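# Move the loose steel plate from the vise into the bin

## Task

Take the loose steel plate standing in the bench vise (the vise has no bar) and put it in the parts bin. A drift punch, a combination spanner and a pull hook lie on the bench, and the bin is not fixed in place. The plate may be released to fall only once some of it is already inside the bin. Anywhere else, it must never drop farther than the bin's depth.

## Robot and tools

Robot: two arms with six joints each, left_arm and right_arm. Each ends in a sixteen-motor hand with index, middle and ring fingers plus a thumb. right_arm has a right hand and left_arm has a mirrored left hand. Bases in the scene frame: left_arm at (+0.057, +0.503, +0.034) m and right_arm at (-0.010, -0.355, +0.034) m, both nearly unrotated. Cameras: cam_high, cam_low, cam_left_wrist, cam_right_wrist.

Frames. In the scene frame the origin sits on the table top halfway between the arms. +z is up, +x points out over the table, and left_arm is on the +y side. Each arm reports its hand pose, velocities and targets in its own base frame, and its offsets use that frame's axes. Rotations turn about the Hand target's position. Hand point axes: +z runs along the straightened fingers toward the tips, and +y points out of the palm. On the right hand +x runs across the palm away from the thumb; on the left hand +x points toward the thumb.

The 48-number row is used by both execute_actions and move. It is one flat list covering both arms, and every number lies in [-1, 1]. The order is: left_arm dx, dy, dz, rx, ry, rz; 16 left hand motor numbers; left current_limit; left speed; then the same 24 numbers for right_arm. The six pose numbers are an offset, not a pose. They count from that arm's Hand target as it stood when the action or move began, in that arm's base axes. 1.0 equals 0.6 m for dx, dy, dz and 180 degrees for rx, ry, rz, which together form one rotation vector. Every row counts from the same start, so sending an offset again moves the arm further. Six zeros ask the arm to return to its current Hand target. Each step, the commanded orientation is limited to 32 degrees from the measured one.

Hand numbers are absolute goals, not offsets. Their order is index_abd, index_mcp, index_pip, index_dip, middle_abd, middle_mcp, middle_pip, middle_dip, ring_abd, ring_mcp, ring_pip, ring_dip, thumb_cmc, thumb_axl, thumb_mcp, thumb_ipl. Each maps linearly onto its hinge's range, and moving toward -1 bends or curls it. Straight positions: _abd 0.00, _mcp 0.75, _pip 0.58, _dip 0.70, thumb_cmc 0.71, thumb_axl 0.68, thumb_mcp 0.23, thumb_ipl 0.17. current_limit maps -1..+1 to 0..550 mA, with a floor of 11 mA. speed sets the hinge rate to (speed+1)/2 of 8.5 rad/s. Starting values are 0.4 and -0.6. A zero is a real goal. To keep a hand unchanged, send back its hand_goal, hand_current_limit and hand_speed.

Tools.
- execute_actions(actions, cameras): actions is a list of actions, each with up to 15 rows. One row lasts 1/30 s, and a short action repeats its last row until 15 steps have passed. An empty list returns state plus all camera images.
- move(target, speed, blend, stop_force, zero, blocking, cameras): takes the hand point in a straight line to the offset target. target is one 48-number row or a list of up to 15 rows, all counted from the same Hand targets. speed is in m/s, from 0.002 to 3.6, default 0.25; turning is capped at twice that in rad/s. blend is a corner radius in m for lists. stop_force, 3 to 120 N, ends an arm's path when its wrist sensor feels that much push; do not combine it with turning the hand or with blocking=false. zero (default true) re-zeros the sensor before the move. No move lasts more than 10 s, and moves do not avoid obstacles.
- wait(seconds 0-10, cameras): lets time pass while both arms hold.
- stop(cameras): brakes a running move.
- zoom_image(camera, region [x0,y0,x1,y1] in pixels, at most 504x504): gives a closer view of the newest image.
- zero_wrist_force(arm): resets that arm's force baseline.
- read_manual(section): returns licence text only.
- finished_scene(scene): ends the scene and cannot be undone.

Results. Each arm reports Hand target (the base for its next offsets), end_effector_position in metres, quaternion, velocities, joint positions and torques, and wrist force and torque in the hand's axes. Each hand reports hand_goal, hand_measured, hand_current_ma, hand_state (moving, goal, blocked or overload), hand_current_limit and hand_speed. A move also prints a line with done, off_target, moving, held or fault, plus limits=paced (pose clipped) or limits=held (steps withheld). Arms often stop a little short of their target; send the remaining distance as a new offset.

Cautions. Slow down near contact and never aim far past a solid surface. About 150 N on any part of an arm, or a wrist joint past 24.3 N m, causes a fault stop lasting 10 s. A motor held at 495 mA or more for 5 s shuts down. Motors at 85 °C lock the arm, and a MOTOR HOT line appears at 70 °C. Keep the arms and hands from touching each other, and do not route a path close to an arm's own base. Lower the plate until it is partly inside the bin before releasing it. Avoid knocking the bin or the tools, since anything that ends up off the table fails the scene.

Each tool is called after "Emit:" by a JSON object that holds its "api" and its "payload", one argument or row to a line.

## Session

Emit:
{"api": "execute_actions", "payload": {
  "actions": []
}}

Emit:
{"api": "zoom_image", "payload": {
  "camera": "cam_high",
  "region": [200, 120, 400, 320]
}}

Scene clock: 0.00 s.
left_arm: end_effector_position=(+0.4933, -0.0311, +0.1243) hand_goal=(+0.000, +0.754, +0.576, +0.696, +0.000, +0.754, +0.576, +0.696, +0.000, +0.754, +0.576, +0.696, +0.714, +0.678, +0.226, +0.168) hand_measured=(+0.000, +0.754, +0.576, +0.696, +0.000, +0.754, +0.576, +0.696, +0.000, +0.754, +0.576, +0.696, +0.714, +0.678, +0.226, +0.168) hand_current_ma=(+0, +0, +0, +0, +0, +0, +0, +0, +0, +0, +0, +0, +0, +0, +0, +0) hand_state=(goal, goal, goal, goal, goal, goal, goal, goal, goal, goal, goal, goal, goal, goal, goal, goal) hand_current_limit=0.40 hand_speed=-0.60 end_effector_quat_wxyz=(-0.101, +0.461, +0.691, -0.548) | right_arm: end_effector_position=(+0.2752, +0.5570, +0.3457) hand_goal=(+0.000, +0.754, +0.576, +0.696, +0.000, +0.754, +0.576, +0.696, +0.000, +0.754, +0.576, +0.696, +0.714, +0.678, +0.226, +0.168) hand_measured=(+0.000, +0.754, +0.576, +0.696, +0.000, +0.754, +0.576, +0.696, +0.000, +0.754, +0.576, +0.696, +0.714, +0.678, +0.226, +0.168) hand_current_ma=(+0, +0, +0, +0, +0, +0, +0, +0, +0, +0, +0, +0, +0, +0, +0, +0) hand_state=(goal, goal, goal, goal, goal, goal, goal, goal, goal, goal, goal, goal, goal, goal, goal, goal) hand_current_limit=0.40 hand_speed=-0.60 end_effector_quat_wxyz=(-0.329, +0.425, +0.716, +0.445)
Joint positions: left_arm=[3.532 -2.066 -1.477 -2.319 1.193 0.243] | right_arm=[0.662 -1.569 2.236 -3.141 -0.675 0.622]
Joint velocities: within noise
Joint torques (N m): no reading
Motor temperatures (°C): left_arm=[36 29 32 36 41 36] | right_arm=[35 28 29 41 41 38]
Wrist force (N): no reading
Wrist torque (N m): no reading
Wrist force, peak (N): no reading
Hand target: left_arm +0.4933, -0.0311, +0.1243; -0.101, +0.461, +0.691, -0.548 | right_arm +0.2752, +0.5570, +0.3457; -0.329, +0.425, +0.716, +0.445

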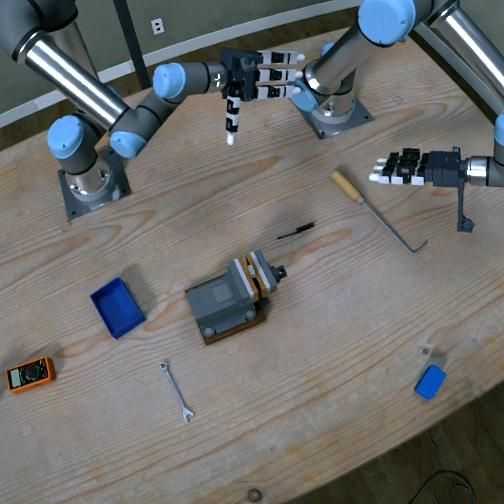

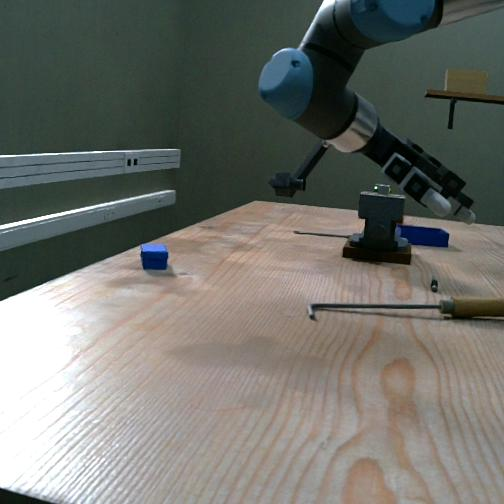

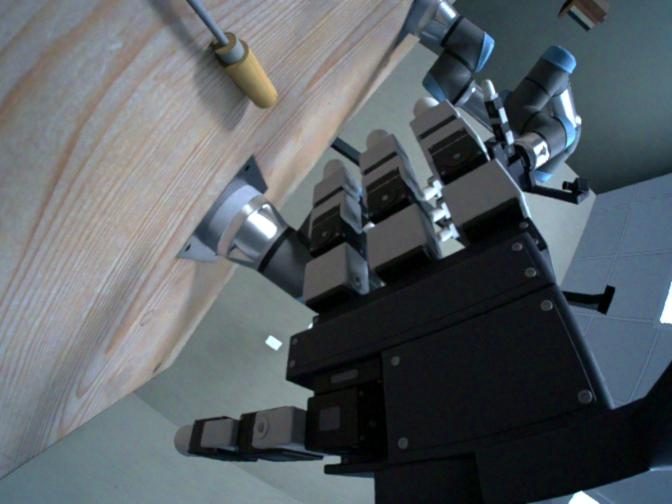

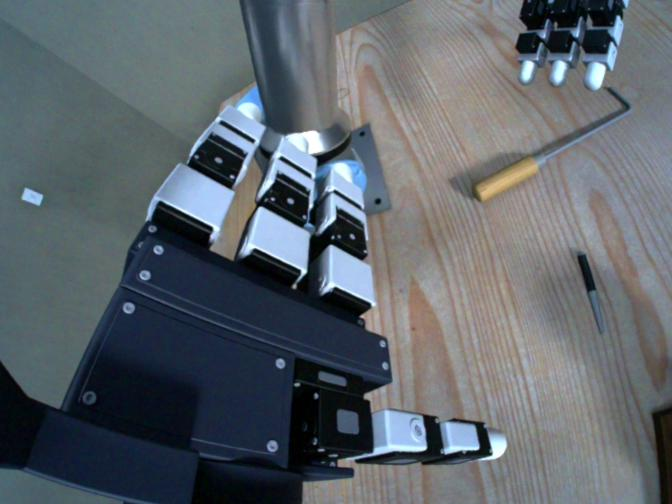

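Scaled by 2.520 from the camera's 504x504 image, which has a finer 720x720 frame.

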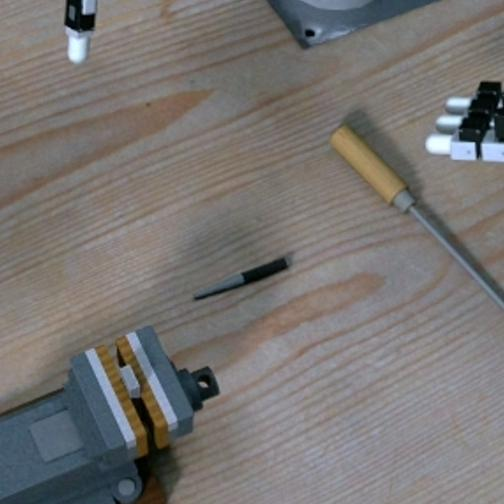

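Emit:
{"api": "move", "payload": {
  "target": [0,0,0,0,0,0,0,0.754,0.576,0.696,0,0.754,0.576,0.696,0,0.754,0.576,0.696,0.714,0.678,0.226,0.168,0.4,-0.6,0.6317,-0.43,0.0072,-0.3728,0.0559,-0.1402,0,0.754,0.576,0.696,0,0.754,0.576,0.696,0,0.754,0.576,0.696,0.714,0.678,0.226,0.168,0.4,-0.6],
  "speed": 0.35,
  "cameras": ["all"]
}}

Emit:
{"api": "zoom_image", "payload": {
  "camera": "cam_high",
  "region": [170, 210, 320, 360]
}}

Emit:
{"api": "zoom_image", "payload": {
  "camera": "cam_right_wrist",
  "region": [170, 0, 420, 200]
}}

Emit:
{"api": "zoom_image", "payload": {
  "camera": "cam_low",
  "region": [320, 80, 460, 280]
}}

Scene clock: 5.13 s.
left_arm: end_effector_position=(+0.4933, -0.0311, +0.1243) hand_goal=(+0.000, +0.754, +0.576, +0.696, +0.000, +0.754, +0.576, +0.696, +0.000, +0.754, +0.576, +0.696, +0.714, +0.678, +0.226, +0.168) hand_measured=(+0.000, +0.748, +0.576, +0.696, +0.000, +0.748, +0.576, +0.696, +0.000, +0.748, +0.576, +0.696, +0.708, +0.678, +0.226, +0.168) hand_current_ma=(+0, -4, +0, +0, +0, -3, +0, +0, +0, -4, +0, +0, -4, +0, +0, +0) hand_state=(goal, goal, goal, goal, goal, goal, goal, goal, goal, goal, goal, goal, goal, goal, goal, goal) hand_current_limit=0.40 hand_speed=-0.60 end_effector_quat_wxyz=(-0.101, +0.461, +0.691, -0.548) | right_arm: end_effector_position=(+0.6542, +0.2990, +0.3500) hand_goal=(+0.000, +0.754, +0.576, +0.696, +0.000, +0.754, +0.576, +0.696, +0.000, +0.754, +0.576, +0.696, +0.714, +0.678, +0.226, +0.168) hand_measured=(+0.000, +0.754, +0.576, +0.696, +0.000, +0.754, +0.576, +0.696, +0.000, +0.754, +0.576, +0.696, +0.714, +0.678, +0.224, +0.168) hand_current_ma=(+0, +0, +0, +0, +0, +0, +0, +0, +0, +0, +0, +0, +0, +0, -2, +0) hand_state=(goal, goal, goal, goal, goal, goal, goal, goal, goal, goal, goal, goal, goal, goal, goal, goal) hand_current_limit=0.40 hand_speed=-0.60 end_effector_quat_wxyz=(+0.000, +0.707, +0.707, +0.000)
Joint positions: left_arm=[3.532 -2.066 -1.477 -2.319 1.193 0.243] | right_arm=[0.309 -1.214 1.166 -1.523 -1.57 0.31]
Joint torques (N m): left_arm=[-1.06 40.56 18.15 -0.57 -0.17 0.08] | right_arm=[11.87 -42.64 -27.64 -1.72 -1.28 -0.8]
Wrist force (N): left_arm=[-0.1 0.0 0.0] | right_arm=[-1.9 -1.2 -1.5]
Wrist torque (N m): left_arm=[0.00 0.02 -0.01] | right_arm=[-0.01 -0.06 -0.08]
Wrist force, peak (N): left_arm=[-0.3 0.2 0.1] | right_arm=[-2.5 0.6 -1.6]
Hand target: left_arm +0.4933, -0.0311, +0.1243; -0.101, +0.461, +0.691, -0.548 | right_arm +0.6542, +0.2990, +0.3500; +0.000, +0.707, +0.707, +0.000
Off the commanded pose: left_arm 0.000 m, 0 deg | right_arm 0.000 m, 0 deg.
move: done

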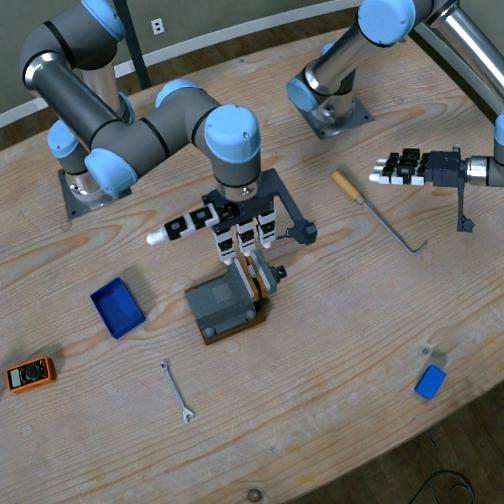

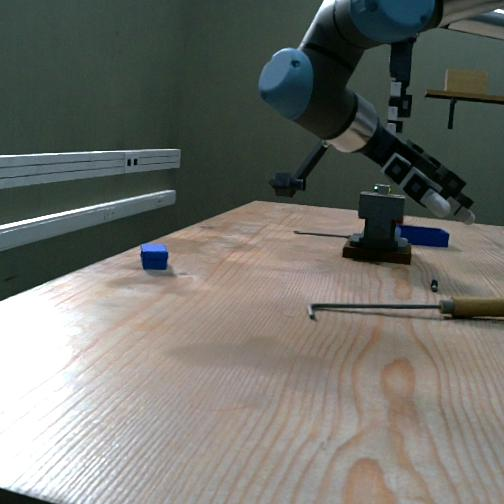

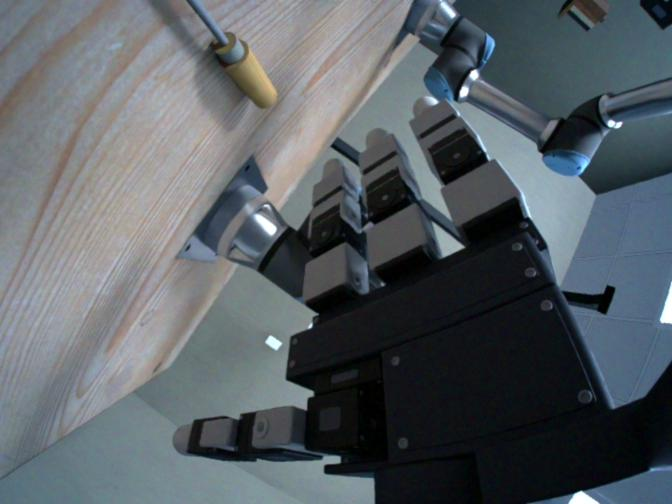

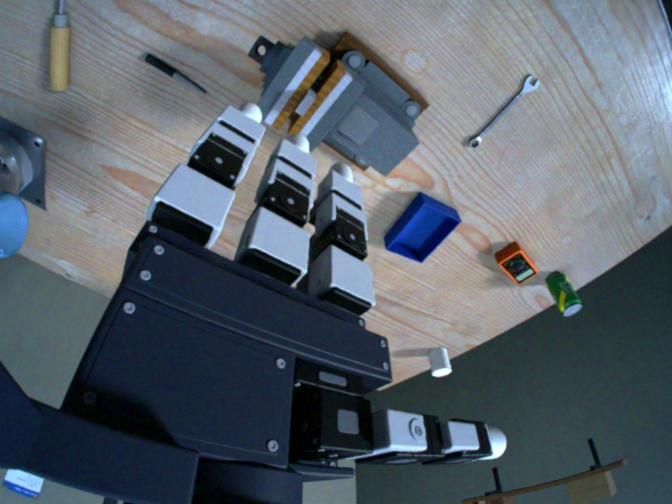

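Scaled by 3.360 from the camera's 504x504 image, which has a finer 720x720 frame.

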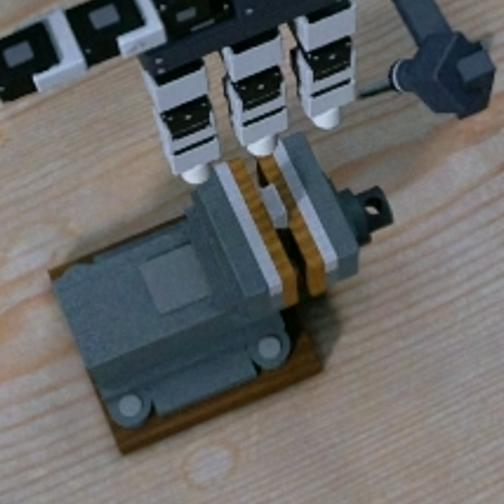

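Scaled by 2.016 from the camera's 672x504 image, which has a finer 960x720 frame.

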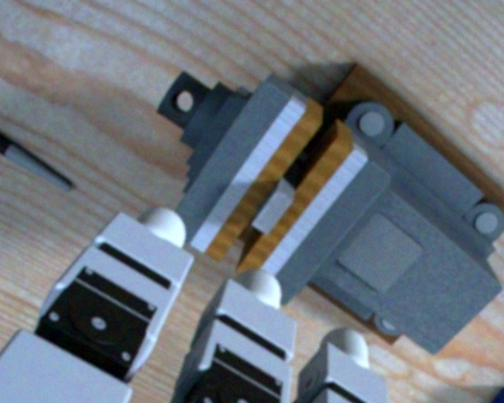

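Scaled by 2.520 from the camera's 504x504 image, which has a finer 720x720 frame.

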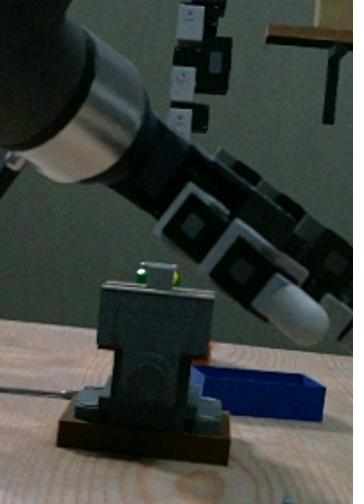

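Emit:
{"api": "move", "payload": {
  "target": [0,0,0,0,0,0,0,0.754,0.576,0.696,0,0.754,0.576,0.696,0,0.754,0.576,0.696,0.714,0.678,0.226,0.168,0.4,-0.6,0.007,0.045,-0.0917,0,0,0,0,0.754,0.576,0.696,0,0.754,0.576,0.696,0,0.754,0.576,0.696,0.714,0.678,0.226,0.168,0.4,-0.8],
  "speed": 0.2,
  "cameras": ["all"]
}}

Emit:
{"api": "zoom_image", "payload": {
  "camera": "cam_high",
  "region": [170, 210, 320, 360]
}}

Emit:
{"api": "zoom_image", "payload": {
  "camera": "cam_right_wrist",
  "region": [170, 0, 420, 200]
}}

Emit:
{"api": "zoom_image", "payload": {
  "camera": "cam_low",
  "region": [320, 80, 460, 280]
}}

Scene clock: 7.83 s.
left_arm: end_effector_position=(+0.4933, -0.0311, +0.1243) hand_goal=(+0.000, +0.754, +0.576, +0.696, +0.000, +0.754, +0.576, +0.696, +0.000, +0.754, +0.576, +0.696, +0.714, +0.678, +0.226, +0.168) hand_measured=(+0.000, +0.748, +0.576, +0.696, +0.000, +0.748, +0.576, +0.696, +0.000, +0.748, +0.576, +0.696, +0.708, +0.678, +0.226, +0.168) hand_current_ma=(+0, -4, +0, +0, +0, -3, +0, +0, +0, -4, +0, +0, -4, +0, +0, +0) hand_state=(goal, goal, goal, goal, goal, goal, goal, goal, goal, goal, goal, goal, goal, goal, goal, goal) hand_current_limit=0.40 hand_speed=-0.60 end_effector_quat_wxyz=(-0.101, +0.461, +0.691, -0.548) | right_arm: end_effector_position=(+0.6584, +0.3261, +0.2949) hand_goal=(+0.000, +0.754, +0.576, +0.696, +0.000, +0.754, +0.576, +0.696, +0.000, +0.754, +0.576, +0.696, +0.714, +0.678, +0.226, +0.168) hand_measured=(+0.000, +0.754, +0.576, +0.696, +0.000, +0.754, +0.576, +0.696, +0.000, +0.754, +0.576, +0.696, +0.714, +0.678, +0.224, +0.168) hand_current_ma=(+0, +0, +0, +0, +0, +0, +0, +0, +0, +0, +0, +0, +0, +0, -2, +0) hand_state=(goal, goal, goal, goal, goal, goal, goal, goal, goal, goal, goal, goal, goal, goal, goal, goal) hand_current_limit=0.40 hand_speed=-0.80 end_effector_quat_wxyz=(+0.000, +0.707, +0.707, +0.000)
Joint positions: left_arm=[3.532 -2.066 -1.477 -2.319 1.193 0.243] | right_arm=[0.346 -1.167 1.241 -1.645 -1.57 0.347]
Joint torques (N m): left_arm=[-0.29 40.15 17.85 -0.42 -0.42 0.39] | right_arm=[-12.01 -55.94 -29.32 -2.57 -0.37 -1.11]
Wrist force (N): left_arm=[-0.1 0.2 0.0] | right_arm=[-1.9 -1.2 -1.6]
Wrist torque (N m): left_arm=[0.03 0.01 -0.01] | right_arm=[-0.02 -0.08 -0.10]
Wrist force, peak (N): left_arm=[-0.4 0.1 0.1] | right_arm=[-2.6 -1.4 -2.8]
Hand target: left_arm +0.4933, -0.0311, +0.1243; -0.101, +0.461, +0.691, -0.548 | right_arm +0.6584, +0.3260, +0.2950; +0.000, +0.707, +0.707, +0.000
Off the commanded pose: left_arm 0.000 m, 0 deg | right_arm 0.000 m, 0 deg.
move: done

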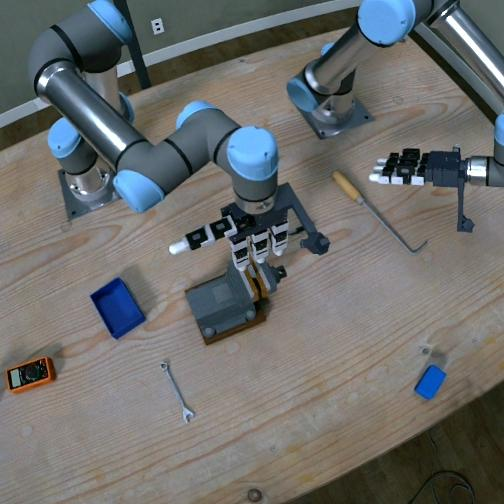

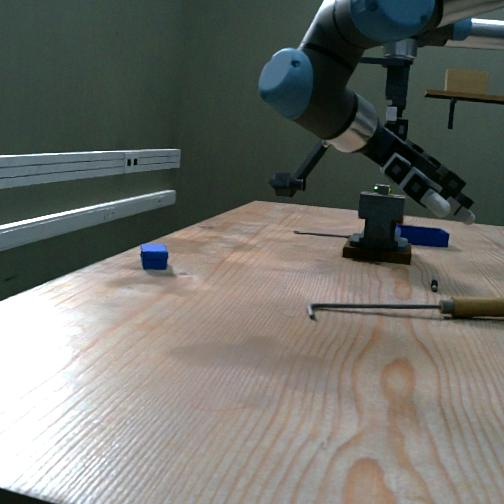

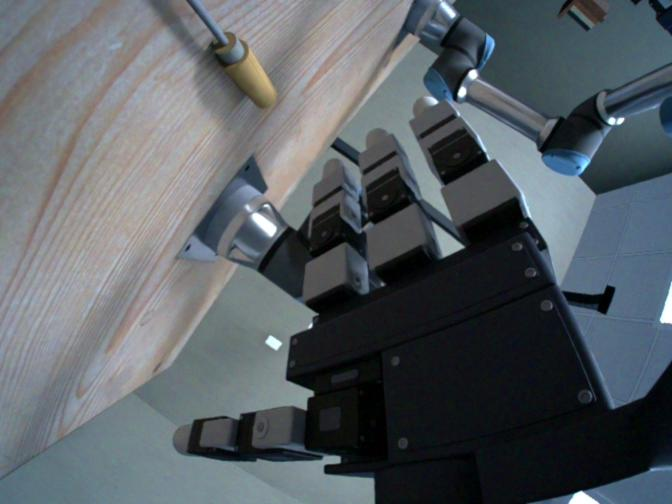

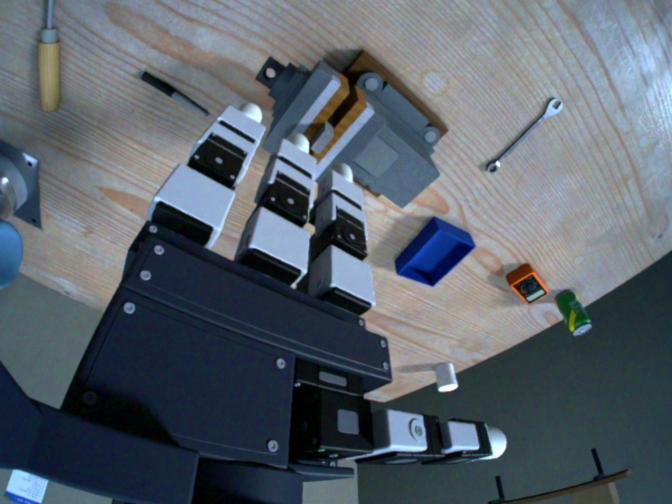

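Scaled by 3.360 from the camera's 504x504 image, which has a finer 720x720 frame.

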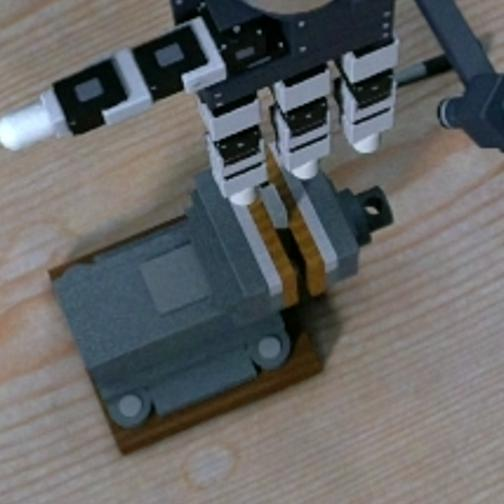

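Scaled by 2.016 from the camera's 672x504 image, which has a finer 960x720 frame.

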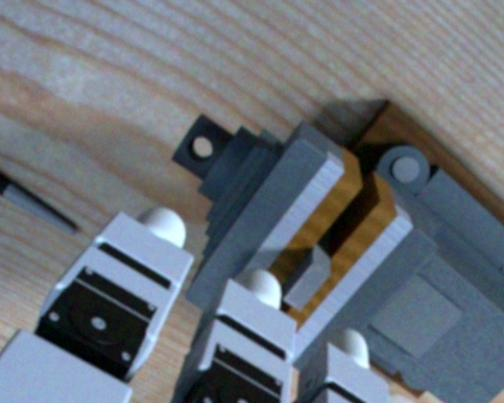

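Scaled by 2.520 from the camera's 504x504 image, which has a finer 720x720 frame.

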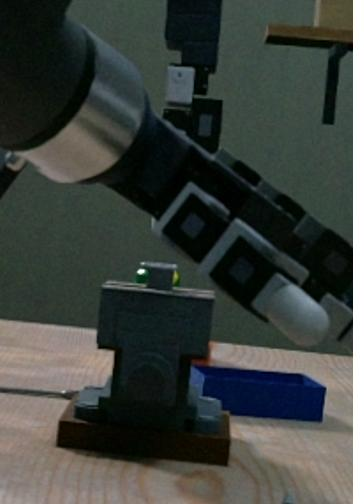

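Emit:
{"api": "zoom_image", "payload": {
  "camera": "cam_right_wrist",
  "region": [270, 70, 380, 180]
}}

Emit:
{"api": "zoom_image", "payload": {
  "camera": "cam_low",
  "region": [340, 40, 440, 240]
}}

Scaled by 4.582 from the camera's 672x504 image, which has a finer 960x720 frame.

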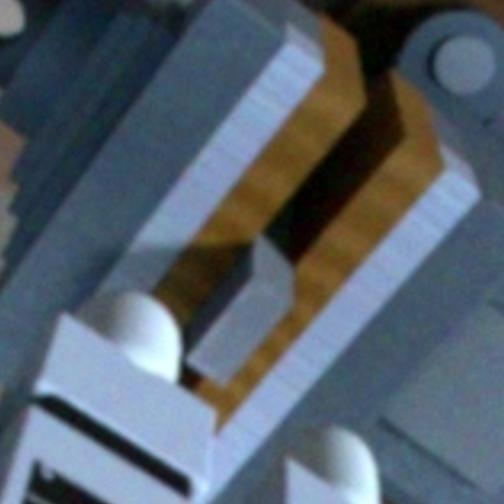

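Scaled by 2.520 from the camera's 504x504 image, which has a finer 720x720 frame.

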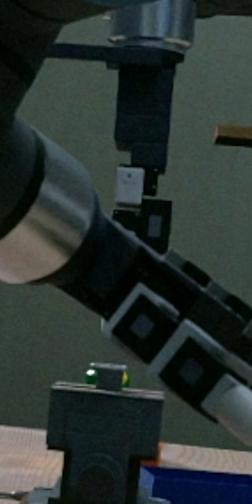

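Emit:
{"api": "move", "payload": {
  "target": [0,0,0,0,0,0,0,0.754,0.576,0.696,0,0.754,0.576,0.696,0,0.754,0.576,0.696,0.714,0.678,0.226,0.168,0.4,-0.6,-0.002,-0.0015,-0.0617,0,0,0,0,0.754,0.576,0.696,0,0.754,0.576,0.696,0,0.754,0.576,0.696,0.714,0.678,0.226,0.168,0.4,-0.8],
  "speed": 0.1
}}

Emit:
{"api": "move", "payload": {
  "target": [0,0,0,0,0,0,0,0.754,0.576,0.696,0,0.754,0.576,0.696,0,0.754,0.576,0.696,0.714,0.678,0.226,0.168,0.4,-0.6,0,0,-0.045,0,0,0,0,0.754,0.576,0.696,0,0.754,0.576,0.696,0,0.754,0.576,0.696,0.714,0.678,0.226,0.168,0.4,-0.8],
  "speed": 0.015,
  "stop_force": 4
}}

Emit:
{"api": "move", "payload": {
  "target": [0,0,0,0,0,0,0,0.754,0.576,0.696,0,0.754,0.576,0.696,0,0.754,0.576,0.696,0.714,0.678,0.226,0.168,0.4,-0.6,0,0,0.0035,0,0,0,0,0.754,0.576,0.696,0,0.754,0.576,0.696,0,0.754,0.576,0.696,0.714,0.678,0.226,0.168,0.4,-0.8],
  "speed": 0.02,
  "cameras": ["cam_right_wrist", "cam_low", "cam_high"]
}}

Emit:
{"api": "zoom_image", "payload": {
  "camera": "cam_right_wrist",
  "region": [240, 80, 400, 220]
}}

Scene clock: 11.07 s.
left_arm: end_effector_position=(+0.4933, -0.0311, +0.1243) hand_goal=(+0.000, +0.754, +0.576, +0.696, +0.000, +0.754, +0.576, +0.696, +0.000, +0.754, +0.576, +0.696, +0.714, +0.678, +0.226, +0.168) hand_measured=(+0.000, +0.748, +0.576, +0.696, +0.000, +0.748, +0.576, +0.696, +0.000, +0.748, +0.576, +0.696, +0.708, +0.678, +0.226, +0.168) hand_current_ma=(+0, -4, +0, +0, +0, -3, +0, +0, +0, -4, +0, +0, -4, +0, +0, +0) hand_state=(goal, goal, goal, goal, goal, goal, goal, goal, goal, goal, goal, goal, goal, goal, goal, goal) hand_current_limit=0.40 hand_speed=-0.60 end_effector_quat_wxyz=(-0.101, +0.461, +0.691, -0.548) | right_arm: end_effector_position=(+0.6573, +0.3251, +0.2578) hand_goal=(+0.000, +0.754, +0.576, +0.696, +0.000, +0.754, +0.576, +0.696, +0.000, +0.754, +0.576, +0.696, +0.714, +0.678, +0.226, +0.168) hand_measured=(+0.000, +0.754, +0.576, +0.696, +0.000, +0.754, +0.576, +0.696, +0.000, +0.754, +0.576, +0.696, +0.714, +0.678, +0.224, +0.168) hand_current_ma=(+0, +0, +0, +0, +0, +0, +0, +0, +0, +0, +0, +0, +0, +0, -2, +0) hand_state=(goal, goal, goal, goal, goal, goal, goal, goal, goal, goal, goal, goal, goal, goal, goal, goal) hand_current_limit=0.40 hand_speed=-0.80 end_effector_quat_wxyz=(+0.000, +0.707, +0.707, +0.000)
Joint positions: left_arm=[3.532 -2.066 -1.477 -2.319 1.193 0.243] | right_arm=[0.346 -1.16 1.326 -1.737 -1.57 0.346]
Joint torques (N m): left_arm=[-0.78 40.96 17.82 -0.58 -0.25 0.4] | right_arm=[-11.36 -50.23 -29.81 -1.09 -1.61 -1.05]
Wrist force (N): left_arm=[-0.1 -0.1 0.0] | right_arm=[-2.0 -1.2 -1.3]
Wrist torque (N m): left_arm=[-0.02 0.01 -0.01] | right_arm=[-0.04 -0.05 -0.03]
Wrist force, peak (N): left_arm=[0.0 0.2 0.4] | right_arm=[-1.7 -1.3 -2.3]
Hand target: left_arm +0.4933, -0.0311, +0.1243; -0.101, +0.461, +0.691, -0.548 | right_arm +0.6572, +0.3251, +0.2580; +0.000, +0.707, +0.707, +0.000
Off the commanded pose: left_arm 0.000 m, 0 deg | right_arm 0.000 m, 0 deg.
move: done

Scene clock: 13.17 s.
left_arm: end_effector_position=(+0.4933, -0.0311, +0.1243) hand_goal=(+0.000, +0.754, +0.576, +0.696, +0.000, +0.754, +0.576, +0.696, +0.000, +0.754, +0.576, +0.696, +0.714, +0.678, +0.226, +0.168) hand_measured=(+0.000, +0.748, +0.576, +0.696, +0.000, +0.748, +0.576, +0.696, +0.000, +0.748, +0.576, +0.696, +0.708, +0.678, +0.226, +0.168) hand_current_ma=(+0, -4, +0, +0, +0, -3, +0, +0, +0, -4, +0, +0, -4, +0, +0, +0) hand_state=(goal, goal, goal, goal, goal, goal, goal, goal, goal, goal, goal, goal, goal, goal, goal, goal) hand_current_limit=0.40 hand_speed=-0.60 end_effector_quat_wxyz=(-0.101, +0.461, +0.691, -0.548) | right_arm: end_effector_position=(+0.6573, +0.3251, +0.2454) hand_goal=(+0.000, +0.754, +0.576, +0.696, +0.000, +0.754, +0.576, +0.696, +0.000, +0.754, +0.576, +0.696, +0.714, +0.678, +0.226, +0.168) hand_measured=(+0.000, +0.754, +0.576, +0.696, +0.000, +0.754, +0.576, +0.696, +0.000, +0.754, +0.576, +0.696, +0.714, +0.678, +0.224, +0.168) hand_current_ma=(+0, +0, +0, +0, +0, +0, +0, +0, +0, +0, +0, +0, +0, +0, -2, +0) hand_state=(goal, goal, goal, goal, goal, goal, goal, goal, goal, goal, goal, goal, goal, goal, goal, goal) hand_current_limit=0.40 hand_speed=-0.80 end_effector_quat_wxyz=(+0.000, +0.707, +0.707, +0.000)
Joint positions: left_arm=[3.532 -2.066 -1.477 -2.319 1.193 0.243] | right_arm=[0.346 -1.155 1.351 -1.767 -1.57 0.346]
Joint torques (N m): left_arm=[-1.32 39.4 18.4 -0.34 -0.33 0.4] | right_arm=[-8.83 -52.12 -27.5 -3.36 -1.54 -0.17]
Wrist force (N): left_arm=[-0.1 0.2 0.1] | right_arm=[-1.8 -1.2 -5.3]
Wrist torque (N m): left_arm=[0.01 0.01 -0.01] | right_arm=[0.28 -0.06 -0.02]
Wrist force, peak (N): left_arm=[-0.3 0.0 -0.2] | right_arm=[-2.5 -1.7 -15.5]
Hand target: left_arm +0.4933, -0.0311, +0.1243; -0.101, +0.461, +0.691, -0.548 | right_arm +0.6573, +0.3251, +0.2454; +0.000, +0.707, +0.707, +0.000 (not the last commanded pose)
Off the commanded pose: left_arm 0.000 m, 0 deg | right_arm 0.014 m, 0 deg.
move: contact (right_arm)

Scene clock: 13.87 s.
left_arm: end_effector_position=(+0.4933, -0.0311, +0.1243) hand_goal=(+0.000, +0.754, +0.576, +0.696, +0.000, +0.754, +0.576, +0.696, +0.000, +0.754, +0.576, +0.696, +0.714, +0.678, +0.226, +0.168) hand_measured=(+0.000, +0.748, +0.576, +0.696, +0.000, +0.748, +0.576, +0.696, +0.000, +0.748, +0.576, +0.696, +0.708, +0.678, +0.226, +0.168) hand_current_ma=(+0, -4, +0, +0, +0, -3, +0, +0, +0, -4, +0, +0, -4, +0, +0, +0) hand_state=(goal, goal, goal, goal, goal, goal, goal, goal, goal, goal, goal, goal, goal, goal, goal, goal) hand_current_limit=0.40 hand_speed=-0.60 end_effector_quat_wxyz=(-0.101, +0.461, +0.691, -0.548) | right_arm: end_effector_position=(+0.6573, +0.3251, +0.2475) hand_goal=(+0.000, +0.754, +0.576, +0.696, +0.000, +0.754, +0.576, +0.696, +0.000, +0.754, +0.576, +0.696, +0.714, +0.678, +0.226, +0.168) hand_measured=(+0.000, +0.754, +0.576, +0.696, +0.000, +0.754, +0.576, +0.696, +0.000, +0.754, +0.576, +0.696, +0.714, +0.678, +0.224, +0.168) hand_current_ma=(+0, +0, +0, +0, +0, +0, +0, +0, +0, +0, +0, +0, +0, +0, -2, +0) hand_state=(goal, goal, goal, goal, goal, goal, goal, goal, goal, goal, goal, goal, goal, goal, goal, goal) hand_current_limit=0.40 hand_speed=-0.80 end_effector_quat_wxyz=(+0.000, +0.707, +0.707, +0.000)
Joint positions: left_arm=[3.532 -2.066 -1.477 -2.319 1.193 0.243] | right_arm=[0.346 -1.156 1.346 -1.762 -1.57 0.346]
Joint torques (N m): left_arm=[-1.42 40.55 18.66 -0.51 -0.01 0.42] | right_arm=[-8.28 -54.98 -26.08 -1.92 -1.57 -0.18]
Wrist force (N): left_arm=[-0.1 0.1 0.0] | right_arm=[-1.9 -1.3 -1.2]
Wrist torque (N m): left_arm=[0.02 0.02 -0.01] | right_arm=[-0.05 -0.06 -0.02]
Wrist force, peak (N): left_arm=[-0.2 -0.1 0.3] | right_arm=[-1.9 -1.2 -5.5]
Hand target: left_arm +0.4933, -0.0311, +0.1243; -0.101, +0.461, +0.691, -0.548 | right_arm +0.6573, +0.3251, +0.2475; +0.000, +0.707, +0.707, +0.000
Off the commanded pose: left_arm 0.000 m, 0 deg | right_arm 0.000 m, 0 deg.
move: done
Images, in order (width x height): cam_high 504x504, cam_low 504x504, cam_right_wrist 672x504.

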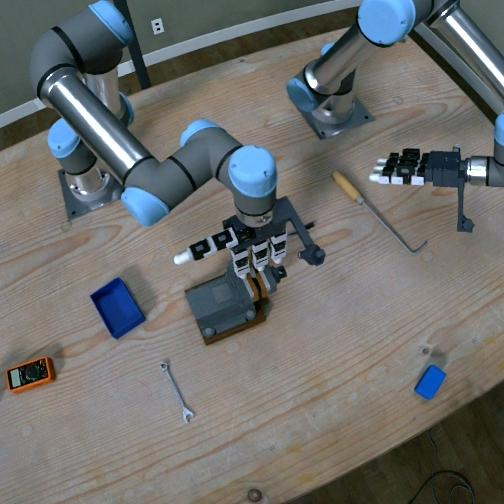

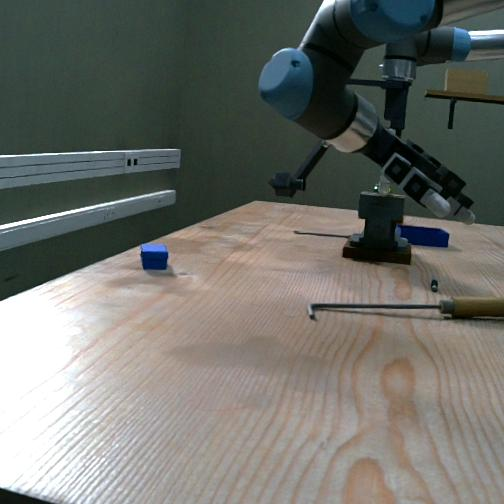

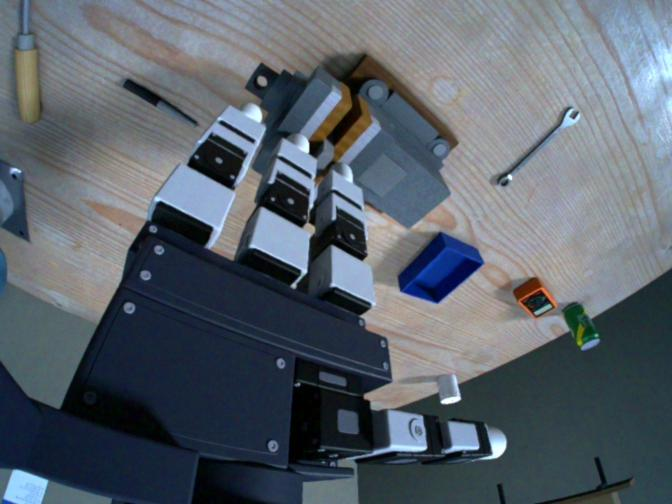

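Scaled by 3.150 from the camera's 672x504 image, which has a finer 960x720 frame.

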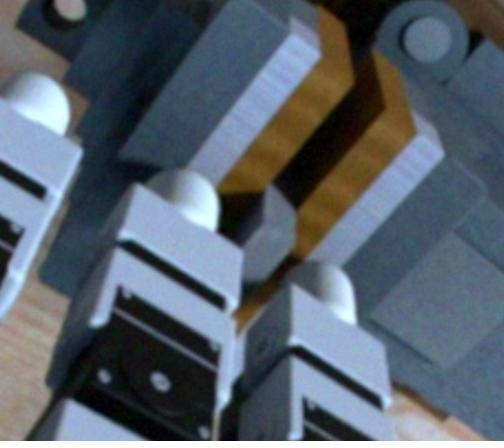

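Emit:
{"api": "move", "payload": {
  "target": [0,0,0,0,0,0,0,0.754,0.576,0.696,0,0.754,0.576,0.696,0,0.754,0.576,0.696,0.714,0.678,0.226,0.168,0.4,-0.6,0,0,0,0,0,0,-0.3,0.754,0.576,0.696,0.3,0.754,0.576,0.696,0,0.754,0.576,0.696,0.714,0.678,0.226,0.168,0.4,-0.8]
}}

Emit:
{"api": "move", "payload": {
  "target": [
    [0,0,0,0,0,0,0,0.754,0.576,0.696,0,0.754,0.576,0.696,0,0.754,0.576,0.696,0.714,0.678,0.226,0.168,0.4,-0.6,0,0,0.03,0,0,0,-0.3,0.754,0.576,0.696,0.3,0.754,0.576,0.696,0,0.754,0.576,0.696,0.714,0.678,0.226,0.168,0.4,-0.8],
    [0,0,0,0,0,0,0,0.754,0.576,0.696,0,0.754,0.576,0.696,0,0.754,0.576,0.696,0.714,0.678,0.226,0.168,0.4,-0.6,0,0,0.2,0,0,0,-0.3,0.754,0.576,0.696,0.3,0.754,0.576,0.696,0,0.754,0.576,0.696,0.714,0.678,0.226,0.168,0.4,-0.8]
  ],
  "speed": [0.05, 0.12],
  "blend": 0.005,
  "cameras": ["cam_right_wrist", "cam_low", "cam_high"]
}}

Emit:
{"api": "zoom_image", "payload": {
  "camera": "cam_right_wrist",
  "region": [240, 60, 400, 220]
}}

Scene clock: 15.80 s.
left_arm: end_effector_position=(+0.4933, -0.0311, +0.1243) hand_goal=(+0.000, +0.754, +0.576, +0.696, +0.000, +0.754, +0.576, +0.696, +0.000, +0.754, +0.576, +0.696, +0.714, +0.678, +0.226, +0.168) hand_measured=(+0.000, +0.748, +0.576, +0.696, +0.000, +0.748, +0.576, +0.696, +0.000, +0.748, +0.576, +0.696, +0.708, +0.678, +0.226, +0.168) hand_current_ma=(+0, -4, +0, +0, +0, -3, +0, +0, +0, -4, +0, +0, -4, +0, +0, +0) hand_state=(goal, goal, goal, goal, goal, goal, goal, goal, goal, goal, goal, goal, goal, goal, goal, goal) hand_current_limit=0.40 hand_speed=-0.60 end_effector_quat_wxyz=(-0.101, +0.461, +0.691, -0.548) | right_arm: end_effector_position=(+0.6573, +0.3251, +0.2475) hand_goal=(-0.300, +0.754, +0.576, +0.696, +0.300, +0.754, +0.576, +0.696, +0.000, +0.754, +0.576, +0.696, +0.714, +0.678, +0.226, +0.168) hand_measured=(-0.088, +0.754, +0.576, +0.696, +0.086, +0.754, +0.576, +0.696, +0.000, +0.754, +0.576, +0.696, +0.714, +0.678, +0.224, +0.168) hand_current_ma=(+385, +0, +0, +0, -385, +0, +0, +0, +0, +0, +0, +0, +0, +0, -2, +0) hand_state=(blocked, goal, goal, goal, blocked, goal, goal, goal, goal, goal, goal, goal, goal, goal, goal, goal) hand_current_limit=0.40 hand_speed=-0.80 end_effector_quat_wxyz=(+0.000, +0.707, +0.707, +0.000)
Joint positions: left_arm=[3.532 -2.066 -1.477 -2.319 1.193 0.243] | right_arm=[0.346 -1.156 1.346 -1.762 -1.57 0.346]
Joint torques (N m): left_arm=[-0.4 38.92 19.46 -0.56 -0.46 0.46] | right_arm=[-8.36 -43.53 -12.26 -3.76 -1.51 -0.22]
Wrist force (N): left_arm=[0.0 -0.1 0.0] | right_arm=[-2.7 -1.3 -0.4]
Wrist torque (N m): left_arm=[-0.01 0.00 0.00] | right_arm=[-0.10 -0.13 -0.09]
Wrist force, peak (N): left_arm=[-0.3 0.1 0.2] | right_arm=[-2.8 -1.4 -0.4]
Hand target: left_arm +0.4933, -0.0311, +0.1243; -0.101, +0.461, +0.691, -0.548 | right_arm +0.6573, +0.3251, +0.2475; +0.000, +0.707, +0.707, +0.000
Off the commanded pose: left_arm 0.000 m, 0 deg | right_arm 0.000 m, 0 deg.
move: done

Scene clock: 17.47 s.
left_arm: end_effector_position=(+0.4933, -0.0311, +0.1243) hand_goal=(+0.000, +0.754, +0.576, +0.696, +0.000, +0.754, +0.576, +0.696, +0.000, +0.754, +0.576, +0.696, +0.714, +0.678, +0.226, +0.168) hand_measured=(+0.000, +0.748, +0.576, +0.696, +0.000, +0.748, +0.576, +0.696, +0.000, +0.748, +0.576, +0.696, +0.708, +0.678, +0.226, +0.168) hand_current_ma=(+0, -4, +0, +0, +0, -3, +0, +0, +0, -4, +0, +0, -4, +0, +0, +0) hand_state=(goal, goal, goal, goal, goal, goal, goal, goal, goal, goal, goal, goal, goal, goal, goal, goal) hand_current_limit=0.40 hand_speed=-0.60 end_effector_quat_wxyz=(-0.101, +0.461, +0.691, -0.548) | right_arm: end_effector_position=(+0.6573, +0.3252, +0.3673) hand_goal=(-0.300, +0.754, +0.576, +0.696, +0.300, +0.754, +0.576, +0.696, +0.000, +0.754, +0.576, +0.696, +0.714, +0.678, +0.226, +0.168) hand_measured=(-0.090, +0.754, +0.576, +0.696, +0.086, +0.754, +0.576, +0.696, +0.000, +0.754, +0.576, +0.696, +0.714, +0.678, +0.224, +0.168) hand_current_ma=(+385, +0, +0, +0, -385, +0, +0, +0, +0, +0, +0, +0, +0, +0, -2, +0) hand_state=(blocked, goal, goal, goal, blocked, goal, goal, goal, goal, goal, goal, goal, goal, goal, goal, goal) hand_current_limit=0.40 hand_speed=-0.80 end_effector_quat_wxyz=(+0.000, +0.707, +0.707, +0.000)
Joint positions: left_arm=[3.532 -2.066 -1.477 -2.319 1.193 0.243] | right_arm=[0.346 -1.168 1.056 -1.46 -1.57 0.346]
Joint torques (N m): left_arm=[-1.62 40.37 19.06 -0.61 -0.45 0.46] | right_arm=[-10.68 -46.28 -20.82 -2.21 -1.33 1.01]
Wrist force (N): left_arm=[-0.2 0.1 0.1] | right_arm=[-1.9 -1.1 -0.1]
Wrist torque (N m): left_arm=[0.00 0.03 -0.02] | right_arm=[-0.12 -0.08 -0.02]
Wrist force, peak (N): left_arm=[-0.3 0.2 -0.1] | right_arm=[-2.7 -1.4 -0.3]
Hand target: left_arm +0.4933, -0.0311, +0.1243; -0.101, +0.461, +0.691, -0.548 | right_arm +0.6573, +0.3251, +0.3675; +0.000, +0.707, +0.707, +0.000
Off the commanded pose: left_arm 0.000 m, 0 deg | right_arm 0.000 m, 0 deg.
move: done
Images, in order (width x height): cam_high 504x504, cam_low 504x504, cam_right_wrist 672x504.

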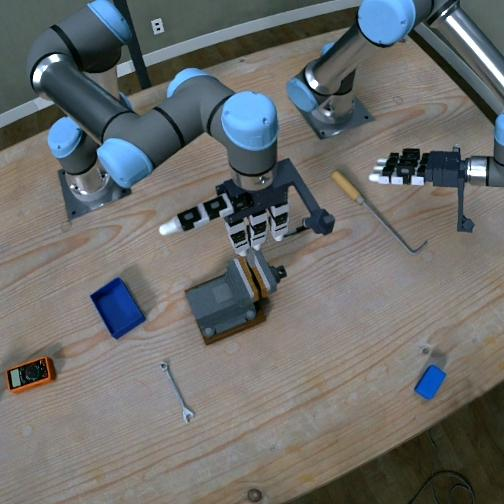

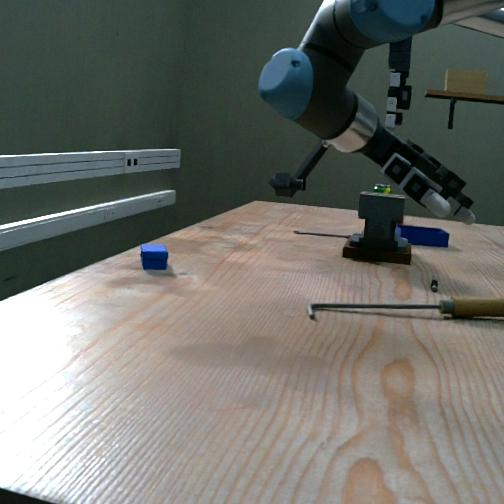

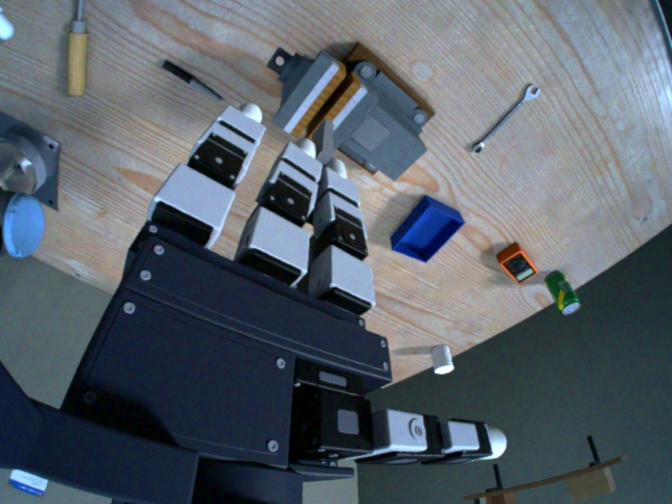

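Scaled by 3.150 from the camera's 672x504 image, which has a finer 960x720 frame.

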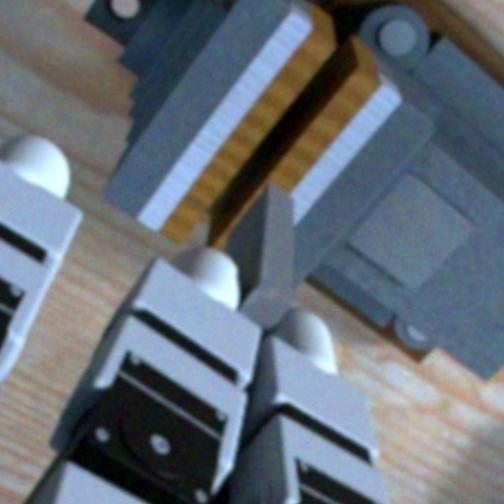

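Emit:
{"api": "zoom_image", "payload": {
  "camera": "cam_right_wrist",
  "region": [370, 180, 490, 280]
}}

Emit:
{"api": "zoom_image", "payload": {
  "camera": "cam_high",
  "region": [70, 260, 170, 360]
}}

Scaled by 4.200 from the camera's 672x504 image, which has a finer 960x720 frame.

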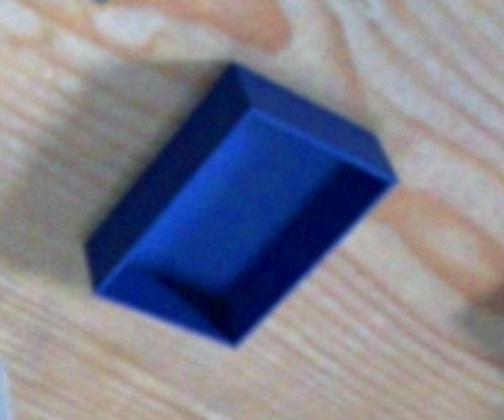

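Scaled by 5.040 from the camera's 504x504 image, which has a finer 720x720 frame.

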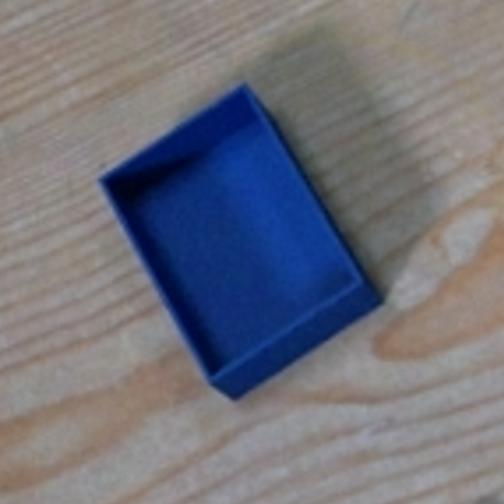

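Emit:
{"api": "move", "payload": {
  "target": [0,0,0,0,0,0,0,0.754,0.576,0.696,0,0.754,0.576,0.696,0,0.754,0.576,0.696,0.714,0.678,0.226,0.168,0.4,-0.6,-0.2915,-0.7558,-0.225,0.0569,-0.0436,-0.4151,-0.3,0.754,0.576,0.696,0.3,0.754,0.576,0.696,0,0.754,0.576,0.696,0.714,0.678,0.226,0.168,0.4,-0.8],
  "speed": 0.3,
  "cameras": ["cam_right_wrist", "cam_low", "cam_high"]
}}

Emit:
{"api": "zoom_image", "payload": {
  "camera": "cam_right_wrist",
  "region": [240, 20, 440, 220]
}}

Emit:
{"api": "zoom_image", "payload": {
  "camera": "cam_high",
  "region": [60, 210, 210, 360]
}}

Scene clock: 22.70 s.
left_arm: end_effector_position=(+0.4933, -0.0311, +0.1243) hand_goal=(+0.000, +0.754, +0.576, +0.696, +0.000, +0.754, +0.576, +0.696, +0.000, +0.754, +0.576, +0.696, +0.714, +0.678, +0.226, +0.168) hand_measured=(+0.000, +0.748, +0.576, +0.696, +0.000, +0.748, +0.576, +0.696, +0.000, +0.748, +0.576, +0.696, +0.708, +0.678, +0.226, +0.168) hand_current_ma=(+0, -4, +0, +0, +0, -3, +0, +0, +0, -4, +0, +0, -4, +0, +0, +0) hand_state=(goal, goal, goal, goal, goal, goal, goal, goal, goal, goal, goal, goal, goal, goal, goal, goal) hand_current_limit=0.40 hand_speed=-0.60 end_effector_quat_wxyz=(-0.101, +0.461, +0.691, -0.548) | right_arm: end_effector_position=(+0.4823, -0.1283, +0.2325) hand_goal=(-0.300, +0.754, +0.576, +0.696, +0.300, +0.754, +0.576, +0.696, +0.000, +0.754, +0.576, +0.696, +0.714, +0.678, +0.226, +0.168) hand_measured=(-0.090, +0.752, +0.576, +0.696, +0.086, +0.752, +0.576, +0.696, +0.000, +0.754, +0.576, +0.696, +0.714, +0.678, +0.224, +0.168) hand_current_ma=(+385, -1, +0, +0, -385, -1, +0, +0, +0, +0, +0, +0, +0, +0, -2, +0) hand_state=(blocked, goal, goal, goal, blocked, goal, goal, goal, goal, goal, goal, goal, goal, goal, goal, goal) hand_current_limit=0.40 hand_speed=-0.80 end_effector_quat_wxyz=(-0.014, +0.986, +0.129, +0.104)
Joint positions: left_arm=[3.532 -2.066 -1.477 -2.319 1.193 0.243] | right_arm=[-0.429 -1.682 2.045 -2.097 -1.437 0.891]
Joint torques (N m): left_arm=[-1.13 40.02 18.2 -0.69 -0.36 0.36] | right_arm=[-2.18 -3.77 -29.5 -2.26 -2.03 -0.45]
Wrist force (N): left_arm=[-0.3 0.1 0.1] | right_arm=[-2.1 -1.2 0.1]
Wrist torque (N m): left_arm=[0.00 0.03 -0.02] | right_arm=[-0.18 -0.07 -0.04]
Wrist force, peak (N): left_arm=[-0.1 0.3 0.3] | right_arm=[-3.3 0.6 0.8]
Hand target: left_arm +0.4933, -0.0311, +0.1243; -0.101, +0.461, +0.691, -0.548 | right_arm +0.4824, -0.1283, +0.2325; -0.014, +0.986, +0.129, +0.104
Off the commanded pose: left_arm 0.000 m, 0 deg | right_arm 0.000 m, 0 deg.
move: done
Images, in order (width x height): cam_high 504x504, cam_low 504x504, cam_right_wrist 672x504.

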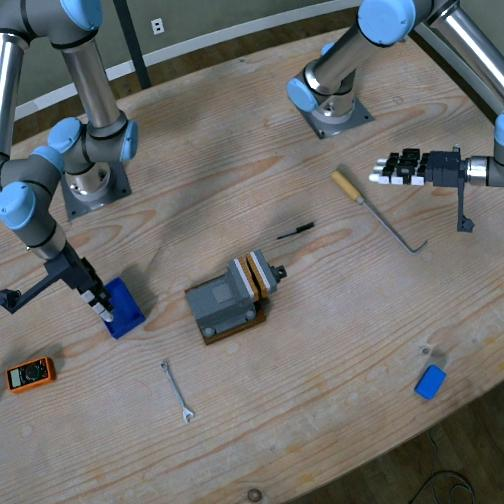

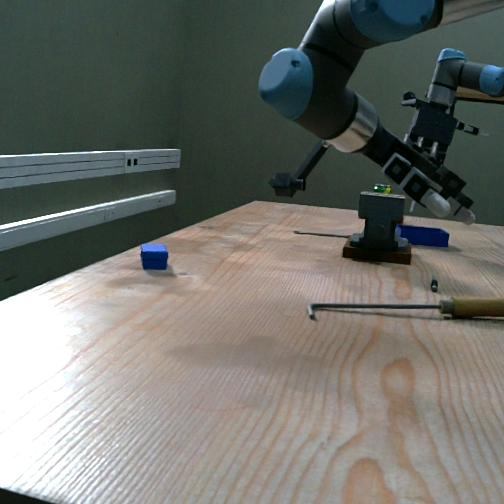

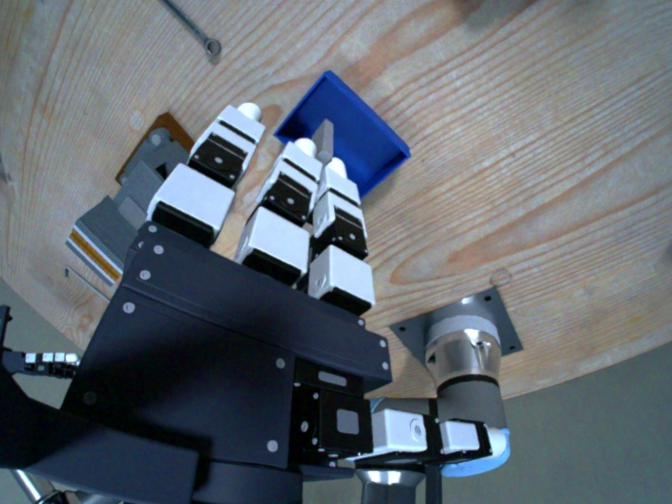

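Scaled by 2.520 from the camera's 672x504 image, which has a finer 960x720 frame.

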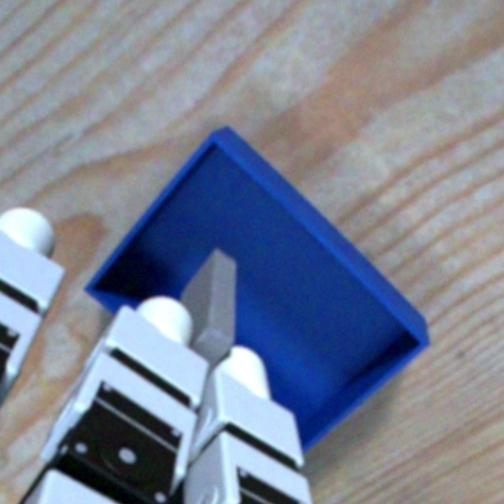

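Scaled by 3.360 from the camera's 504x504 image, which has a finer 720x720 frame.

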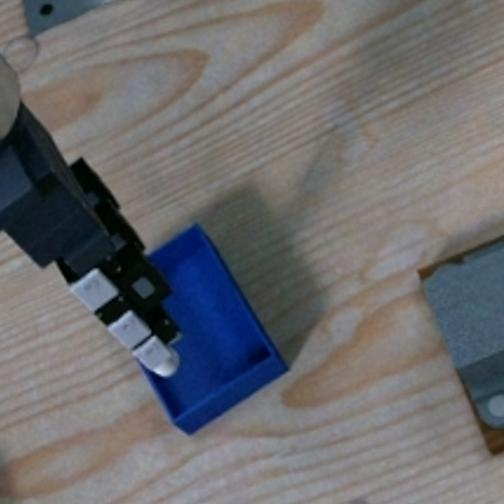

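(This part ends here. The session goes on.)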